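# Insert loose pipe fully into push-fit fitting

## Task

Slide the free pipe into the push-fit fitting's open end until it is seated all the way in.

## Robot and tools

Robot: two seven-joint Kinova Gen3 arms, left_arm and right_arm, each with a Robotiq 2F-85 two-finger gripper and a wrist camera. Calibrated bases in the scene frame: left_arm at (-0.012, +0.353, 0) m, right_arm at (-0.003, -0.306, 0) m, both turned very slightly about z. A camera stand stands behind the arms. Something may occasionally nudge a loose object.

Scene frame: origin at table-top height, halfway between the nominal bases; +x points out over the table, +z up, left_arm on the +y side. Arm names do not match image left and right. Gripper frame: the fingers point along its +z and close along its y. end_effector_position is the middle of the closed pads (pads 38 mm long); fingertips sit about 19 mm past it when closed, about 6 mm when fully open. Reported positions can be off by a few cm, more at long reach.

Row layout (both execute_actions and move): one flat list of 16 numbers covering both arms: left dx, dy, dz, rx, ry, rz, left gripper position, left gripper speed, then the same eight for the right arm. The six pose numbers are offsets, not poses: measured along scene axes from that arm's Hand target as it stood when the action or move began; scale 1.0 = 0.6 m or 180 degrees, range -1 to 1; rx, ry, rz form one rotation vector, turning about the Hand target point. Sending the same offset twice moves twice. All zeros for an arm means no new pose (an execute_actions call still re-requests the old Hand target). Gripper position is absolute: +1 fully open (85 mm), 0 about 45 mm, -1 closed; not linear, so check position_measured_pct (about 50 minus 50 times the position number). Gripper speed: -1 about 20 mm/s, 0 about 85, +1 about 150; slower and less deep closes grip more gently. Always resend each gripper's current position and speed, since 0 is itself a command. Grippers start at +1.

execute_actions(actions, cameras): actions is a list of actions; each action is a table of up to 15 rows, one per 1/30 s step; a short table repeats its last row to 15 steps. Every row in an action counts from the action's start pose, not from the previous row. Images appear only when actions is empty or cameras names them (["all"] for all, [] for none).

move(target, speed, blend, stop_force, zero, blocking, cameras): drives each gripper in a straight line toward target, one 16-number row or a list of up to 15 rows; every row in the list is an offset from the same Hand targets at the move's start. speed: path top speed in m/s, 0.002 to 0.5, default 0.25 (turns up to twice that in rad/s, capped at 0.873); one value or one per target. blend: corner rounding radius in m for lists, default 0 (stop at each). stop_force: 25 to 80 N, one value for both arms; an arm's path ends when the estimated push against its motion exceeds it, then keeps pressing about that hard. Do not rely on it for turning grippers or light loose parts; move slowly with it; omit it when backing away from a contact. zero (only with stop_force): true re-zeroes the force before the move. blocking=false returns after 0.5 s while the move continues (not allowed with stop_force). Paths avoid nothing and run at most 10 s. The result adds a move: line: done (at rest within 3 mm and 2 degrees), off_target, moving, held, fault, plus limits such as paced (pose clipped) or held (steps withheld, e.g. clearance check).

wait(seconds 0 to 3600, cameras): lets time pass, no new command; a running move continues. stop(cameras): brakes the running move. zoom_image(camera, region=[x0, y0, x1, y1] in pixels, at most 504 by 504) enlarges part of a camera's latest image. clear_fault(arm: left_arm or right_arm) clears a reported torque fault. read_manual gives licence texts. finished_scene(scene: 1 or 2) ends the scene irreversibly; the pipe must stay fully inserted with the robot not holding it.

Cameras: cam_head_left, cam_head_right, cam_high, cam_low, cam_left_wrist, cam_right_wrist, each 896x504.

Result lines: end_effector_position (m) and end_effector_quat_wxyz in the scene frame; Hand target (last commanded pose after clipping, base of the next offsets; grippers often rest a little short, so send the gap as an offset); Tool commands; position_measured_pct; object_status (0 moving, 1 blocked opening, 2 stopped on an object before the asked position = firm grip, 3 reached position or pads met = nothing or soft grip); motor_current_ma (about 50 when stopped on something); joint positions, velocities ("within noise" at rest) and torques; Flange force along the gripper's x y z (includes held weight, noisy); Wrist depth: 7 by 7 grid of median distances in mm (164 to 4000, "-" = no value); MOTOR HOT and FAULT lines.

Gripping: close to a position narrower than the object and hold it; to release, open a few mm wider than the object. Keep the number unchanged about 2 s to read the status.

Cautions: each step the commanded orientation is clipped to within 32 degrees of the measured one; big turns can swing the elbow. Arms are stiff: a target a few mm past a firm contact pushes very hard, and faster moves hit harder. Hard hits or strays over 5 degrees cause a torque fault (limits 104.5 N m big joints, 51.3 N m wrist joints) that halts the arm until clear_fault. Contact between the two arms, or closing a gripper on the other arm's fingers, can fail the scene. Holding loads or stretching out heats motors: 60 C gives a warning, 75 C makes the arm sag for 30 to 60 s. Anything falling off or left off the table fails the task; avoid drops, releasing moving parts, slams and heavy force on the gripper.

Each tool is called after "Emit:" as name(argument=value, ...), one argument or row to a line, values as JSON.

## Session

Emit:
execute_actions(
  actions=[],
)

Scene clock: 0.00 s.
left_arm: end_effector_position=(+0.1840, +0.4641, +0.1854) position_measured_pct=0.0 object_status=3 motor_current_ma=0 end_effector_quat_wxyz=(-0.200, +0.440, +0.873, -0.060) | right_arm: end_effector_position=(+0.6585, -0.3754, +0.1281) position_measured_pct=0.0 object_status=3 motor_current_ma=0 end_effector_quat_wxyz=(+0.072, +0.902, -0.425, +0.007)
Joint positions: left_arm=[-0.604 0.271 0.306 2.099 -0.284 1.185 0.514] | right_arm=[0.058 1.081 -0.428 0.674 0.508 1.506 3.68]
Joint velocities: within noise
Joint torques (N m): no reading
Flange force (N): no reading
Wrist depth (mm): cam_left_wrist=[472 444 420 399 378 360 342 / 457 431 409 388 368 351 335 / 443 419 396 376 358 343 327 / 431 405 385 368 350 334 320 / 412 396 376 358 342 327 313 / 308 380 367 351 333 319 306 / 303 367 357 343 328 312 300] | cam_right_wrist=[271 278 284 290 296 303 309 / 270 275 282 287 294 299 308 / 268 273 279 286 292 298 304 / 267 272 278 283 289 295 302 / 264 269 275 281 287 293 299 / 262 267 273 278 284 291 297 / 260 264 270 276 281 289 295]
Hand target: left_arm +0.1840, +0.4641, +0.1854; -0.200, +0.440, +0.873, -0.060 | right_arm +0.6585, -0.3754, +0.1281; +0.072, +0.902, -0.425, +0.007
Tool commands: left_gripper/position=+1.0 left_gripper/speed=+1.0 right_gripper/position=+1.0 right_gripper/speed=+1.0

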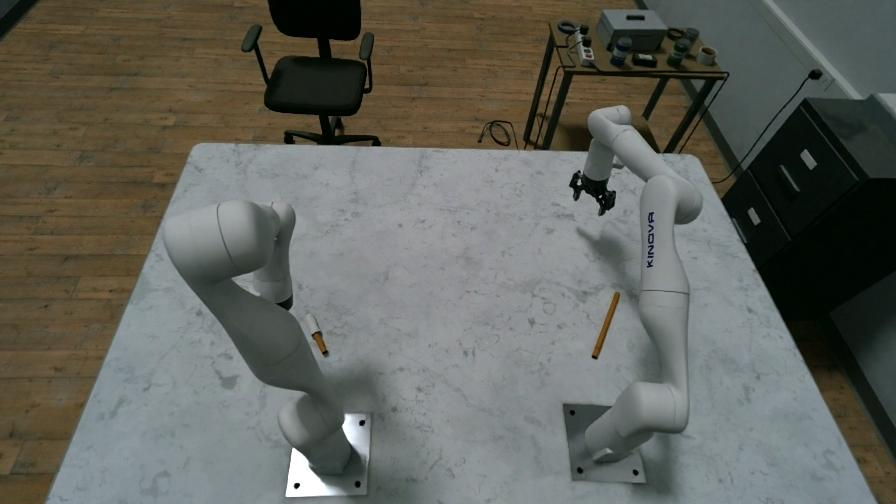

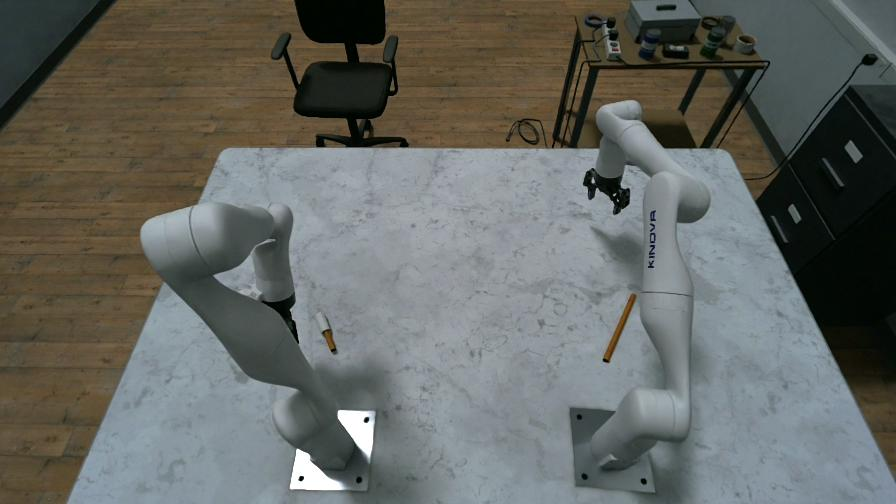

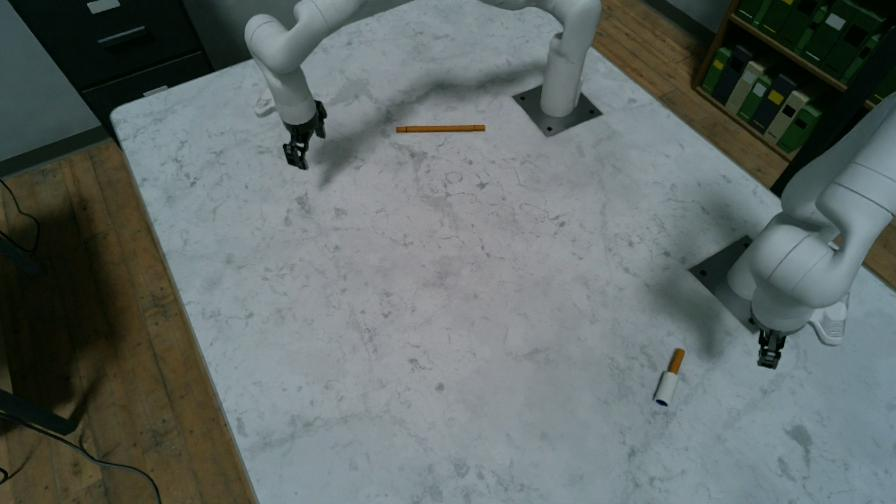

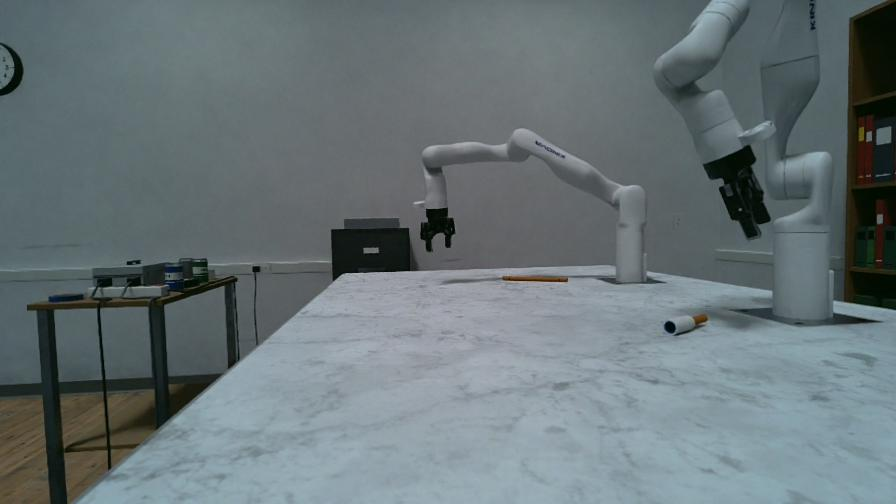

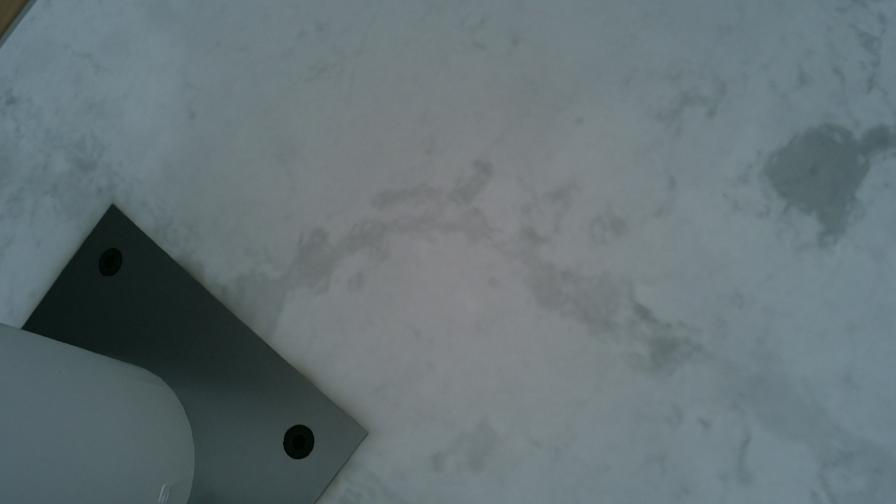

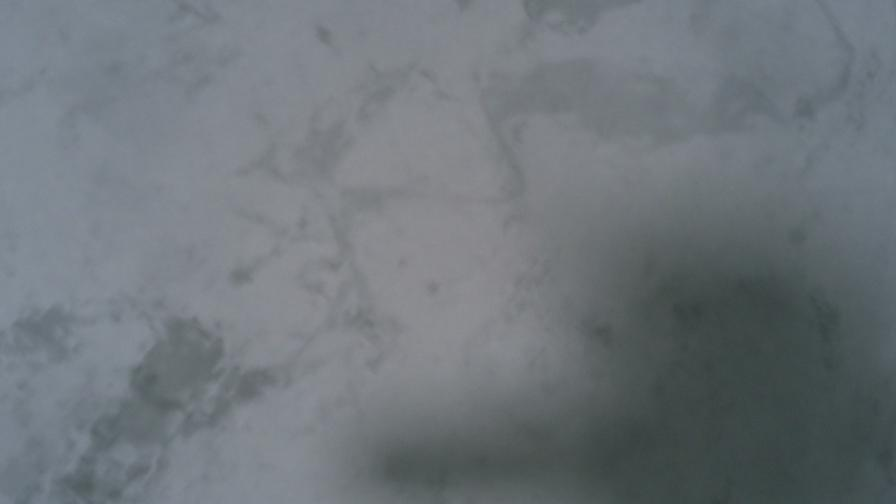

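Emit:
zoom_image(
  camera="cam_high",
  region=[380, 90, 500, 160],
)

Emit:
zoom_image(
  camera="cam_high",
  region=[620, 330, 720, 420],
)

Emit:
zoom_image(
  camera="cam_low",
  region=[640, 290, 740, 350],
)

Emit:
zoom_image(
  camera="cam_head_right",
  region=[580, 280, 660, 370],
)

Emit:
zoom_image(
  camera="cam_head_right",
  region=[290, 300, 370, 360],
)

Scaled by 4.200 from the camera's image (finer frame: 1280x720).

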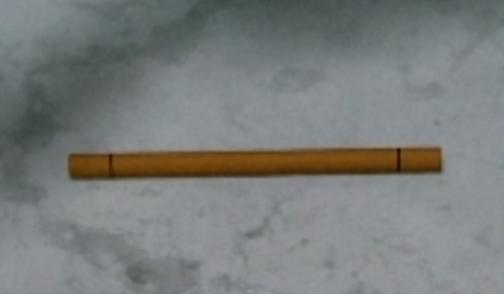

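Scaled by 5.040 from the camera's image (finer frame: 1280x720).

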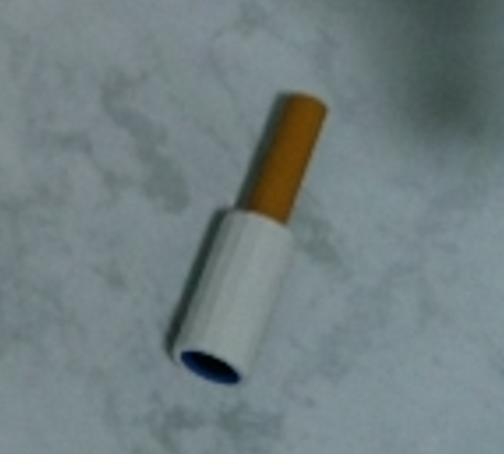

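Scaled by 5.040 from the camera's image (finer frame: 1280x720).

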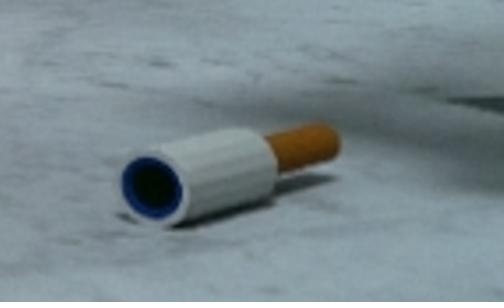

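Scaled by 5.600 from the camera's image (finer frame: 1280x720).

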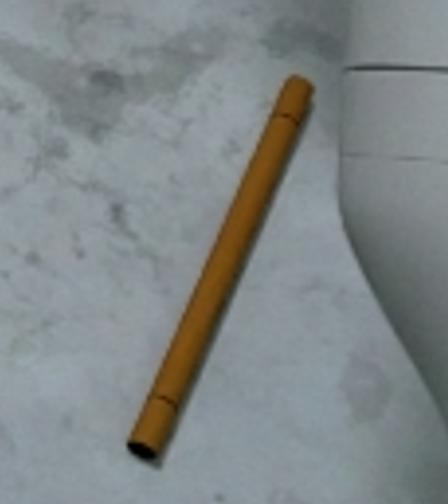

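Scaled by 6.300 from the camera's image (finer frame: 1280x720).

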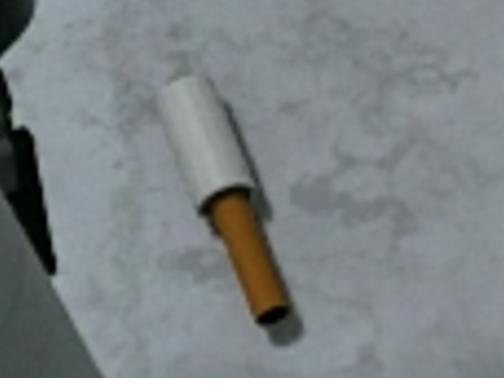

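Emit:
move(
  target=[0.26,-0.0235,0.025,0.0732,-0.1257,0.44,1,1,-0.6025,0.0357,0.12,0.0461,-0.006,0.1357,1,1],
  cameras=["all"],
)

Scene clock: 5.50 s.
left_arm: end_effector_position=(+0.3400, +0.4500, +0.2004) position_measured_pct=0.0 object_status=3 motor_current_ma=0 end_effector_quat_wxyz=(+0.000, -0.233, +0.972, +0.000) | right_arm: end_effector_position=(+0.2970, -0.3540, +0.2001) position_measured_pct=0.0 object_status=3 motor_current_ma=0 end_effector_quat_wxyz=(+0.000, +0.974, -0.224, +0.000)
Joint positions: left_arm=[-0.436 0.256 0.11 1.929 -0.033 0.959 1.74] | right_arm=[0.671 0.179 -0.753 2.078 0.152 0.938 4.163]
Joint torques (N m): left_arm=[-1.17 -11.46 1.02 -6.86 0.06 -0.12 0.09] | right_arm=[-0.98 -8.82 -0.02 -8.14 0.09 0.12 0.68]
Flange force (N): left_arm=[0.5 -1.7 -2.5] | right_arm=[-3.4 0.3 1.9]
Wrist depth (mm): cam_left_wrist=[347 346 345 344 344 344 342 / 346 346 345 345 344 342 342 / 346 346 346 344 344 344 342 / 346 346 345 326 343 343 342 / 347 346 345 320 344 343 342 / 346 347 345 320 344 343 342 / 346 346 345 344 343 342 341] | cam_right_wrist=[348 349 351 351 353 354 355 / 348 348 349 351 353 354 355 / 346 348 350 349 351 352 354 / 345 347 348 349 350 351 353 / 345 346 348 348 350 350 351 / 344 346 348 346 349 350 351 / 343 344 346 345 349 350 351]
Hand target: left_arm +0.3400, +0.4500, +0.2004; +0.000, -0.233, +0.972, +0.000 | right_arm +0.2969, -0.3540, +0.2001; +0.000, +0.974, -0.224, +0.000
Off the commanded pose: left_arm 0.000 m, 0 deg | right_arm 0.000 m, 0 deg.
move: done

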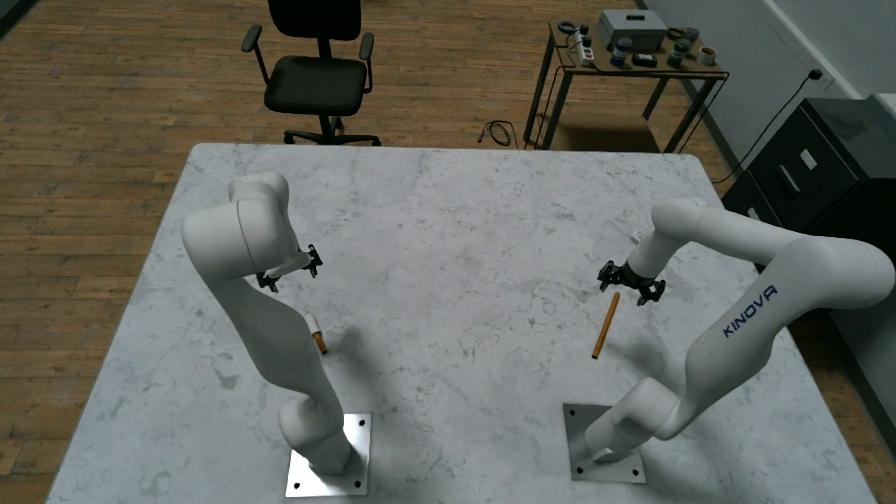

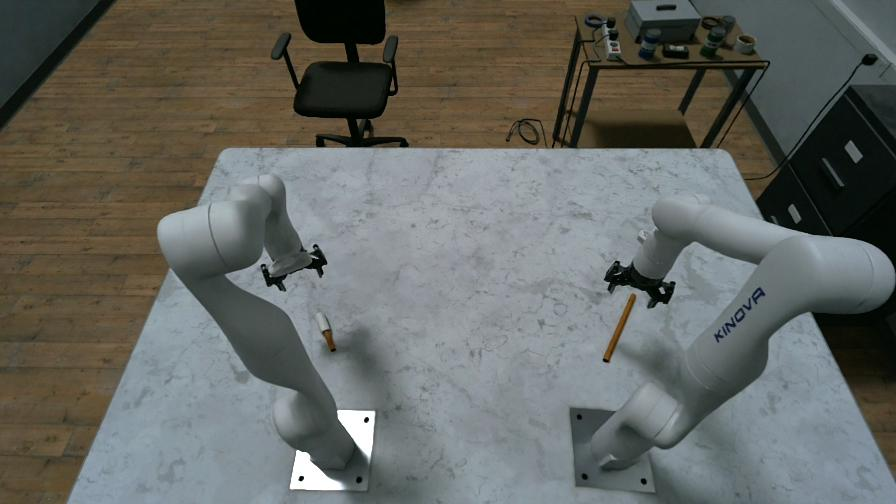

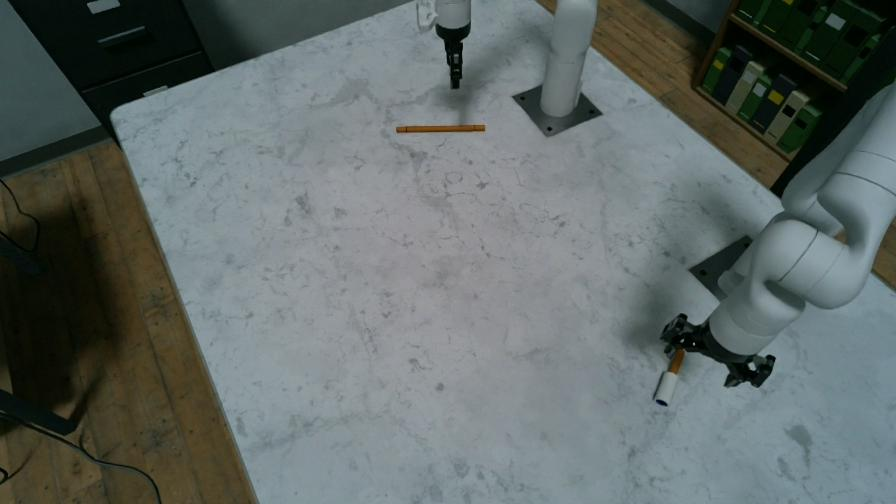

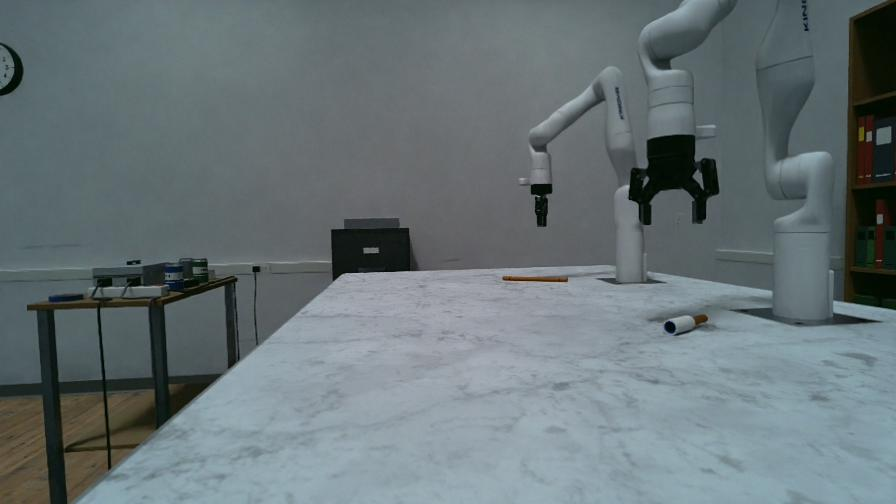

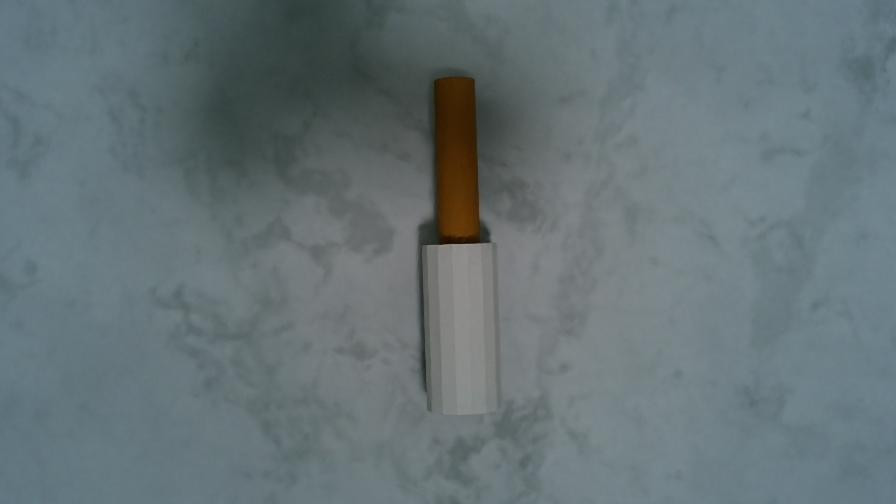

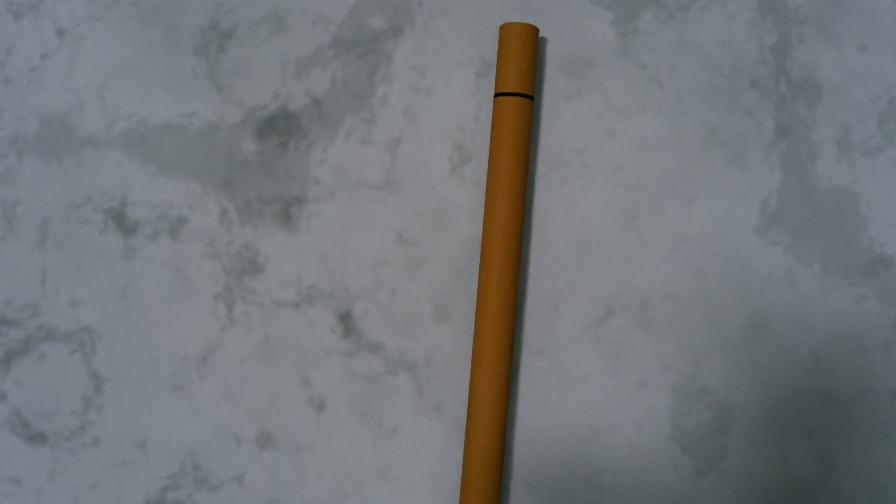

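Emit:
move(
  target=[-0.0493,-0.0205,-0.1667,0,0,0,1,1,0.055,-0.0695,-0.1667,0,0,-0.0167,1,1],
  cameras=["all"],
)

Scene clock: 7.93 s.
left_arm: end_effector_position=(+0.3104, +0.4377, +0.1004) position_measured_pct=0.0 object_status=3 motor_current_ma=0 end_effector_quat_wxyz=(+0.000, -0.233, +0.972, +0.000) | right_arm: end_effector_position=(+0.3300, -0.3957, +0.1001) position_measured_pct=0.0 object_status=3 motor_current_ma=0 end_effector_quat_wxyz=(+0.000, +0.968, -0.250, +0.000)
Joint positions: left_arm=[-0.412 0.39 0.09 2.173 -0.062 0.581 1.774] | right_arm=[0.583 0.467 -0.607 2.12 0.426 0.674 3.962]
Joint torques (N m): left_arm=[-1.24 -11.49 1.23 -4.33 0 -0.17 0.18] | right_arm=[-1.05 -13.05 -0.92 -6.07 0.15 0.17 0.49]
Flange force (N): left_arm=[0.0 -3.2 -3.2] | right_arm=[-3.6 2.6 -1.1]
Wrist depth (mm): cam_left_wrist=[247 246 246 245 245 244 244 / 246 246 246 245 245 244 244 / 247 246 246 245 245 244 244 / 247 246 246 245 245 244 244 / 246 246 245 245 244 244 244 / 246 246 245 223 245 244 243 / 246 246 245 219 244 244 243] | cam_right_wrist=[248 248 249 250 251 252 252 / 247 247 249 249 250 251 252 / 246 247 248 235 250 251 252 / 246 246 247 248 249 250 251 / 245 246 247 239 248 250 251 / 244 246 246 238 248 249 250 / 244 245 246 236 247 249 249]
Hand target: left_arm +0.3104, +0.4377, +0.1003; +0.000, -0.233, +0.972, +0.000 | right_arm +0.3300, -0.3957, +0.1001; +0.000, +0.968, -0.250, +0.000
Off the commanded pose: left_arm 0.000 m, 0 deg | right_arm 0.000 m, 0 deg.
move: done

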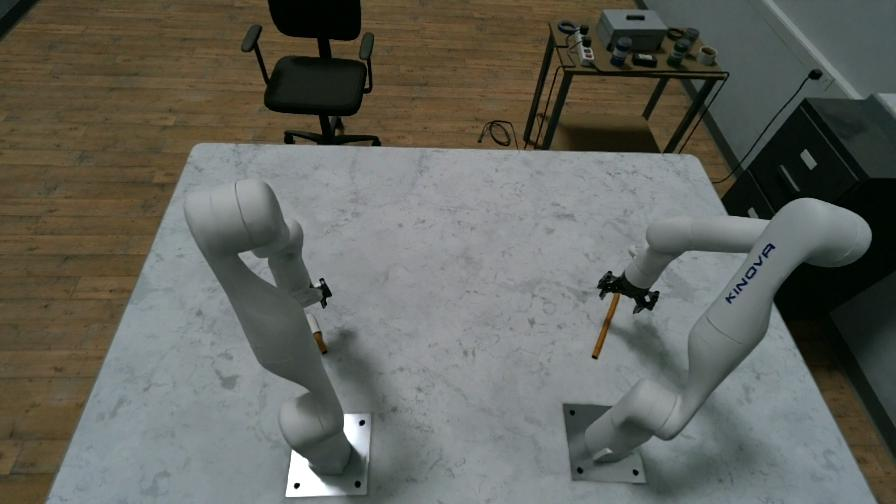

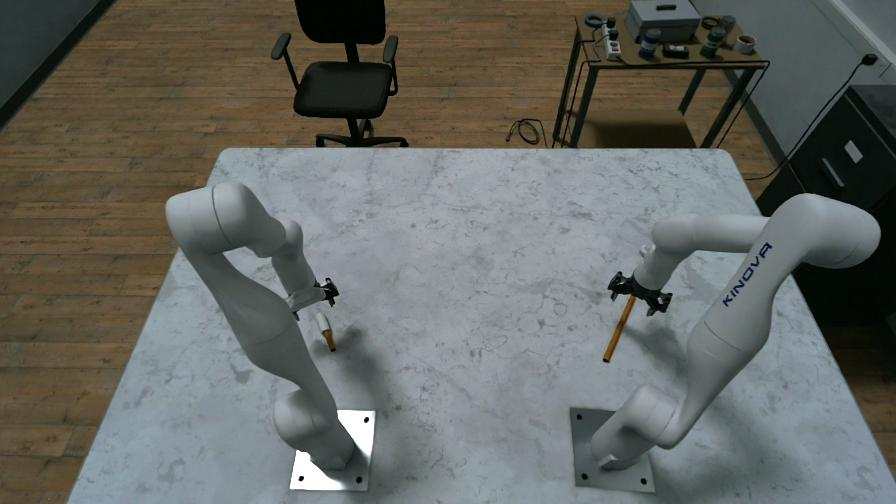

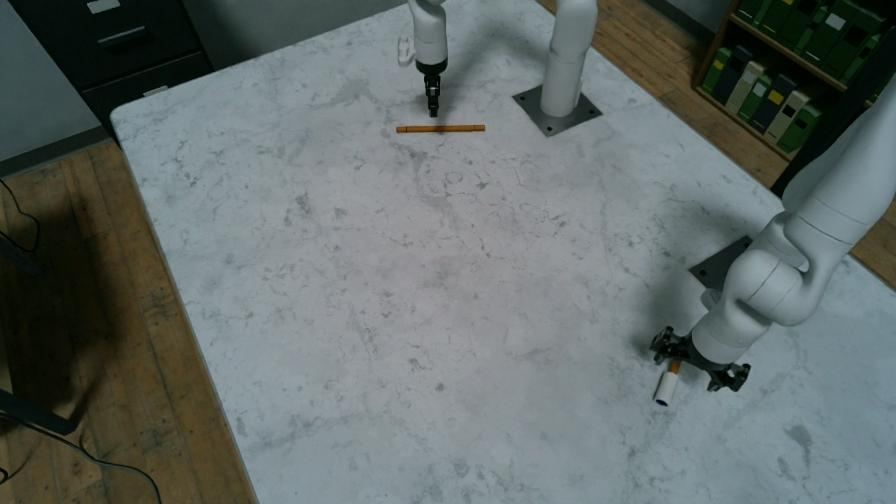

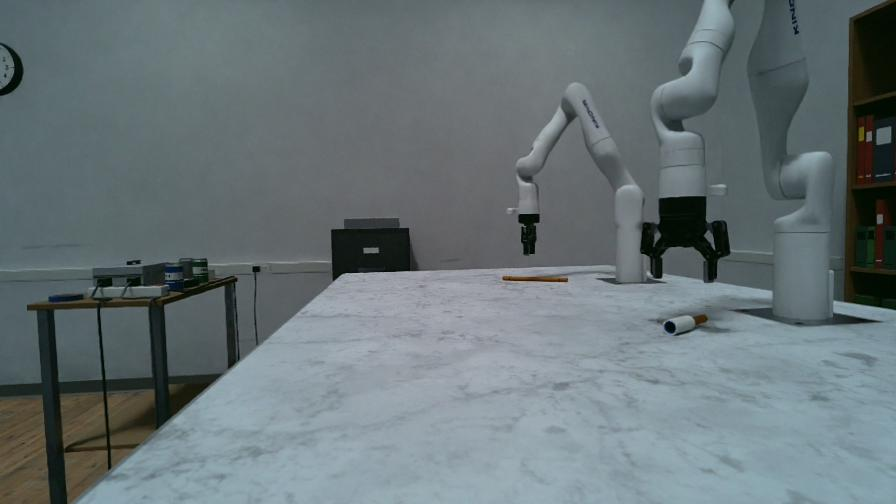

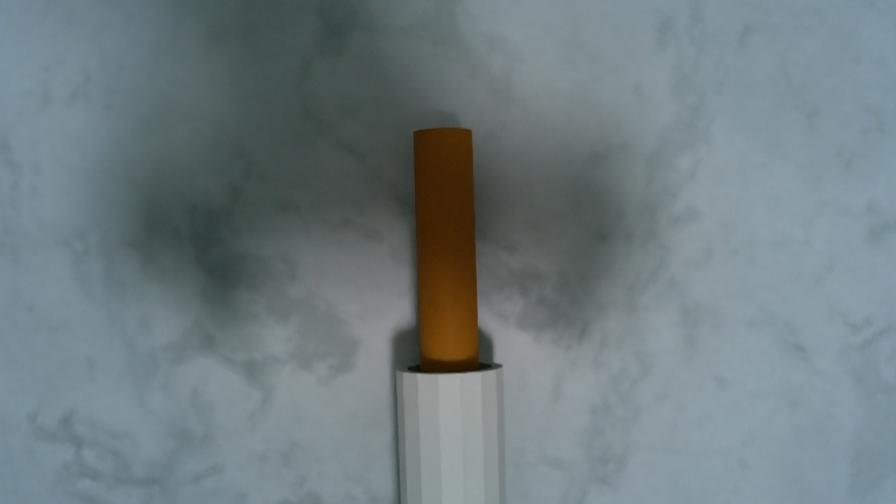

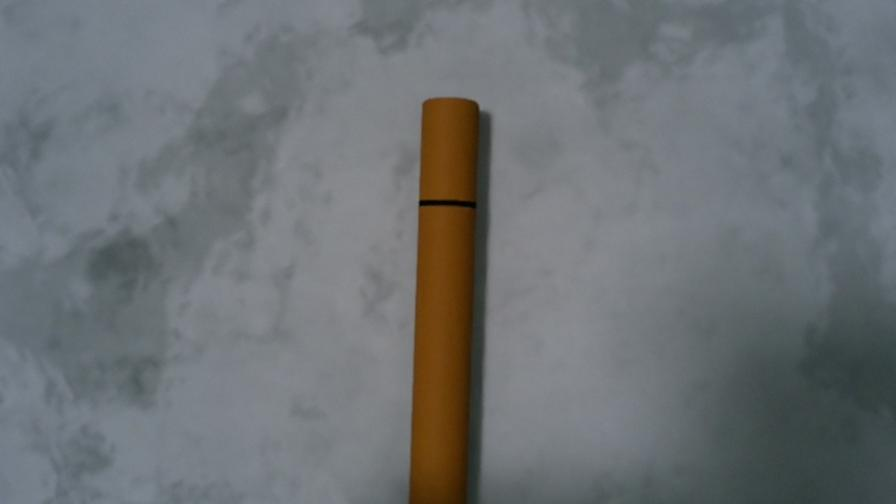

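Emit:
move(
  target=[
    [0,0,-0.1257,0,0,0,1,-1,0,0,-0.13,0,0,-0.006,1,-1],
    [0,0,-0.1257,0,0,0,-1,-1,0,0,-0.13,0,0,-0.006,-1,-1],
  ],
  speed=0.1,
  cameras=["cam_low","cam_high"],
)

Emit:
wait(
  seconds=1,
  cameras=["all"],
)

Scene clock: 13.77 s.
left_arm: end_effector_position=(+0.3104, +0.4377, +0.0249) position_measured_pct=71.0 object_status=2 motor_current_ma=50 end_effector_quat_wxyz=(+0.000, -0.233, +0.972, +0.000) | right_arm: end_effector_position=(+0.3299, -0.3957, +0.0221) position_measured_pct=84.8 object_status=0 motor_current_ma=1000 end_effector_quat_wxyz=(+0.000, +0.966, -0.259, +0.000)
Joint positions: left_arm=[-0.38 0.59 0.052 2.235 -0.092 0.318 1.801] | right_arm=[0.436 0.641 -0.425 2.187 0.631 0.433 3.758]
Joint torques (N m): left_arm=[-1.37 -7.72 0.77 -2.76 -0.03 -1.41 0.21] | right_arm=[-0.73 -10.37 0.49 -5.05 0.57 -0.92 0.57]
Flange force (N): left_arm=[3.5 -3.6 -22.1] | right_arm=[-6.6 2.8 -20.0]
Wrist depth (mm): cam_left_wrist=[171 171 171 170 170 169 169 / 171 171 170 - 170 169 169 / 171 171 171 - 170 169 169 / 171 171 170 - 170 169 169 / 171 171 170 - 170 169 169 / 171 171 170 - 170 169 169 / 171 171 170 - 170 169 169] | cam_right_wrist=[169 170 171 171 172 172 173 / 169 169 170 - 171 172 172 / 169 169 169 - 171 171 172 / 168 169 169 170 171 171 172 / 168 168 169 - 170 171 171 / 167 168 168 - 170 170 171 / 167 168 168 - 169 170 170]
Hand target: left_arm +0.3104, +0.4377, +0.0249; +0.000, -0.233, +0.972, +0.000 | right_arm +0.3300, -0.3957, +0.0221; +0.000, +0.966, -0.259, +0.000
Off the commanded pose: left_arm 0.000 m, 0 deg | right_arm 0.000 m, 0 deg.
move: done
Images, in order (width x height): cam_high 896x504, cam_low 896x504.

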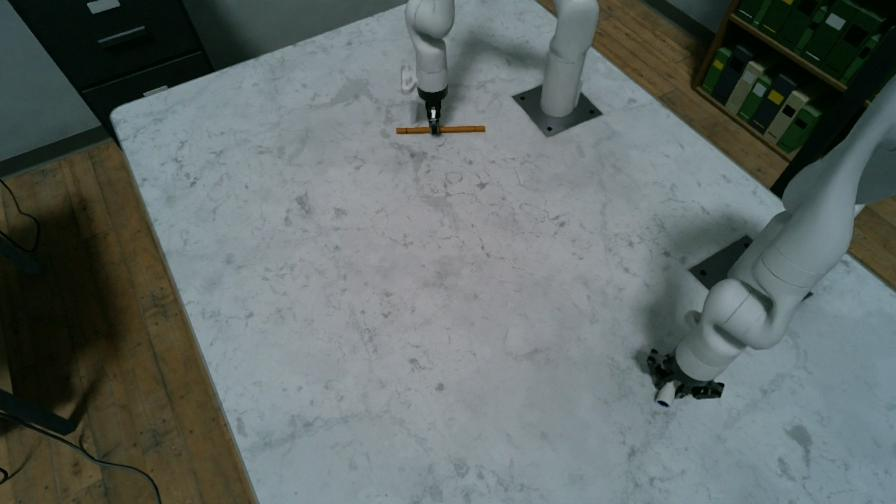

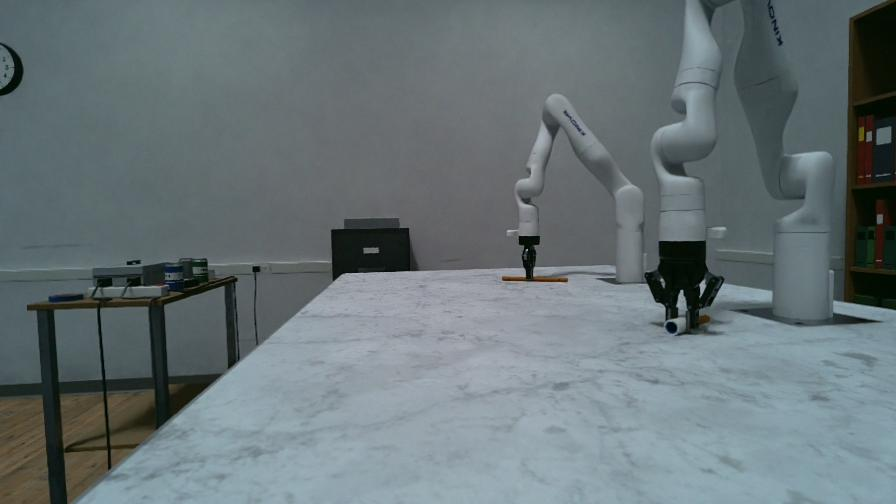

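Scene clock: 14.77 s.
left_arm: end_effector_position=(+0.3104, +0.4377, +0.0249) position_measured_pct=71.0 object_status=2 motor_current_ma=50 end_effector_quat_wxyz=(+0.000, -0.233, +0.972, +0.000) | right_arm: end_effector_position=(+0.3300, -0.3957, +0.0221) position_measured_pct=84.8 object_status=2 motor_current_ma=50 end_effector_quat_wxyz=(+0.000, +0.966, -0.259, +0.000)
Joint positions: left_arm=[-0.38 0.59 0.052 2.235 -0.092 0.318 1.801] | right_arm=[0.436 0.641 -0.425 2.187 0.631 0.433 3.758]
Joint torques (N m): left_arm=[-1.42 -7.75 0.77 -2.77 -0.07 -1.42 0.18] | right_arm=[-0.69 -10.39 0.47 -5.1 0.58 -0.9 0.58]
Flange force (N): left_arm=[3.5 -3.8 -22.0] | right_arm=[-6.8 2.8 -19.8]
Wrist depth (mm): cam_left_wrist=[171 171 171 170 170 170 169 / 171 171 171 - 170 170 169 / 171 171 170 - 170 169 169 / 171 171 170 - 170 170 169 / 171 171 170 - 170 169 169 / 171 171 170 - 170 169 169 / 171 171 170 - 170 169 169] | cam_right_wrist=[169 170 171 171 171 172 173 / 169 169 170 - 171 172 172 / 169 169 170 - 171 172 172 / 168 169 169 170 170 171 172 / 168 168 169 - 170 171 171 / 167 168 168 - 170 170 171 / 167 168 168 - 169 170 171]
Hand target: left_arm +0.3104, +0.4377, +0.0249; +0.000, -0.233, +0.972, +0.000 | right_arm +0.3300, -0.3957, +0.0221; +0.000, +0.966, -0.259, +0.000
Tool commands: left_gripper/position=-1.0 left_gripper/speed=-1.0 right_gripper/position=-1.0 right_gripper/speed=-1.0
Off the commanded pose: left_arm 0.000 m, 0 deg | right_arm 0.000 m, 0 deg.
wait: 1.00 s; at rest by 0.17 s

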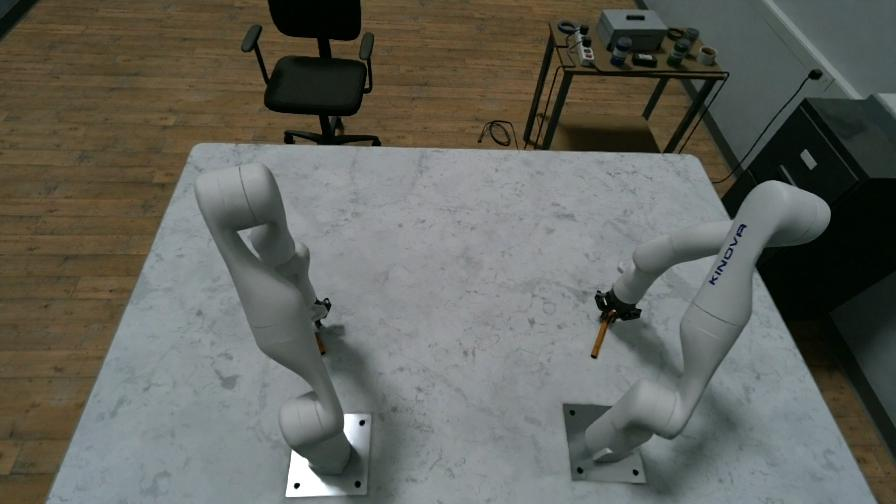

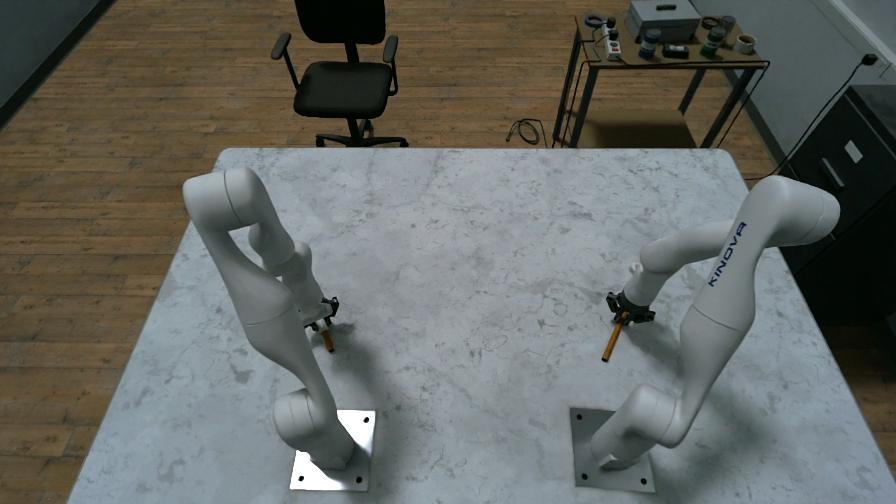

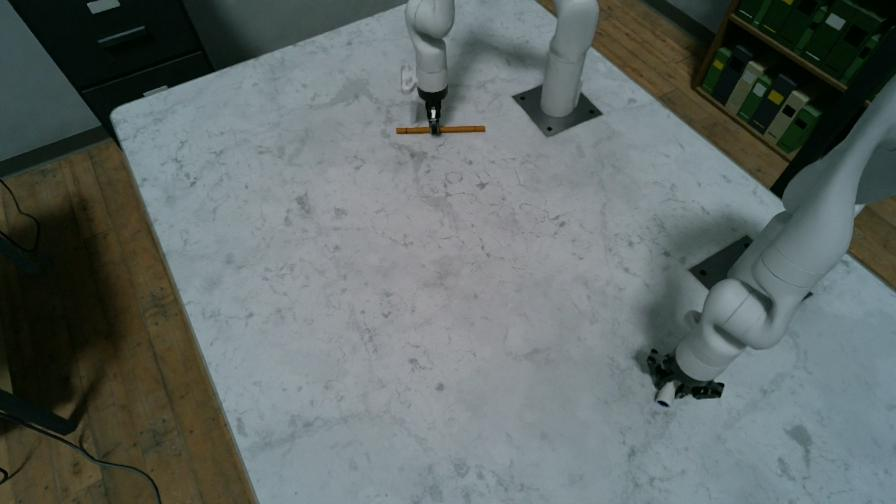

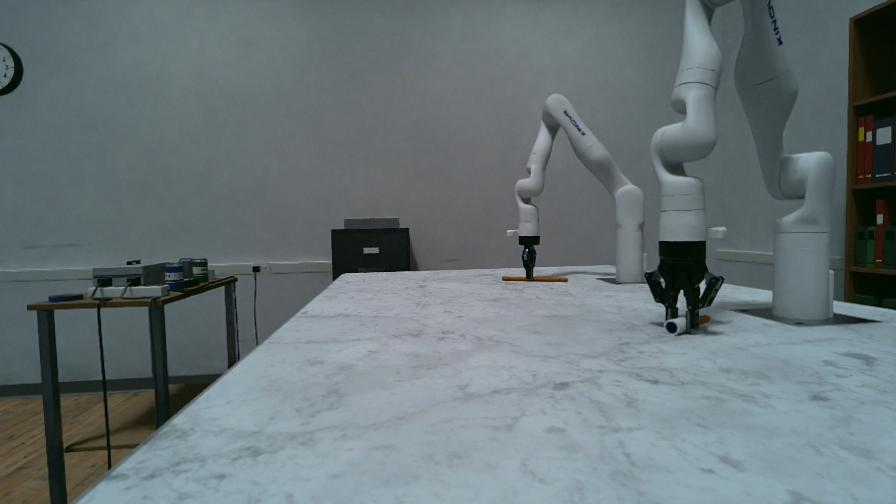

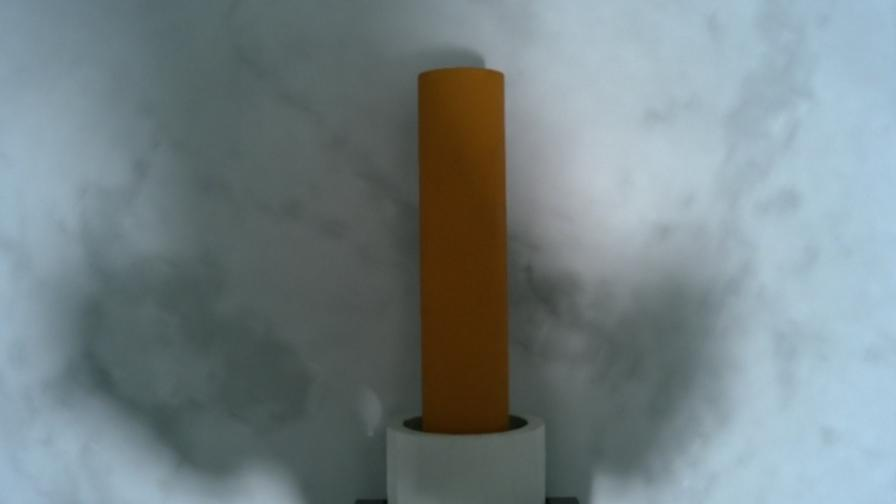

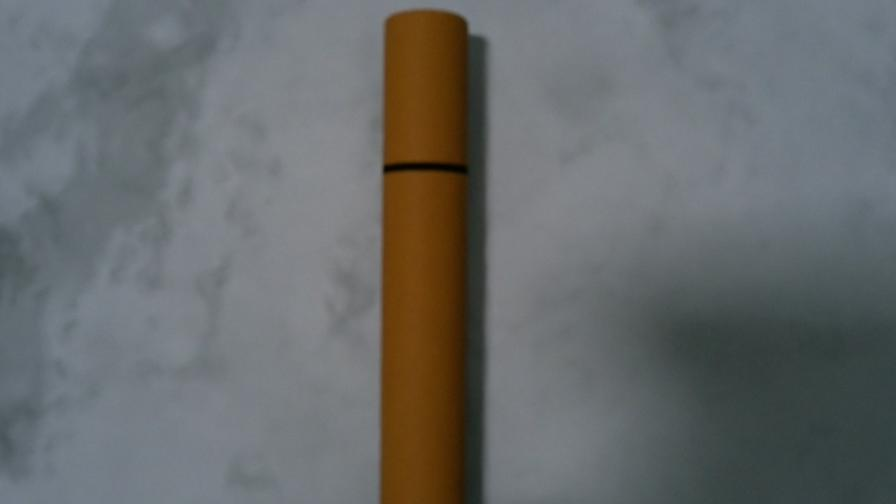

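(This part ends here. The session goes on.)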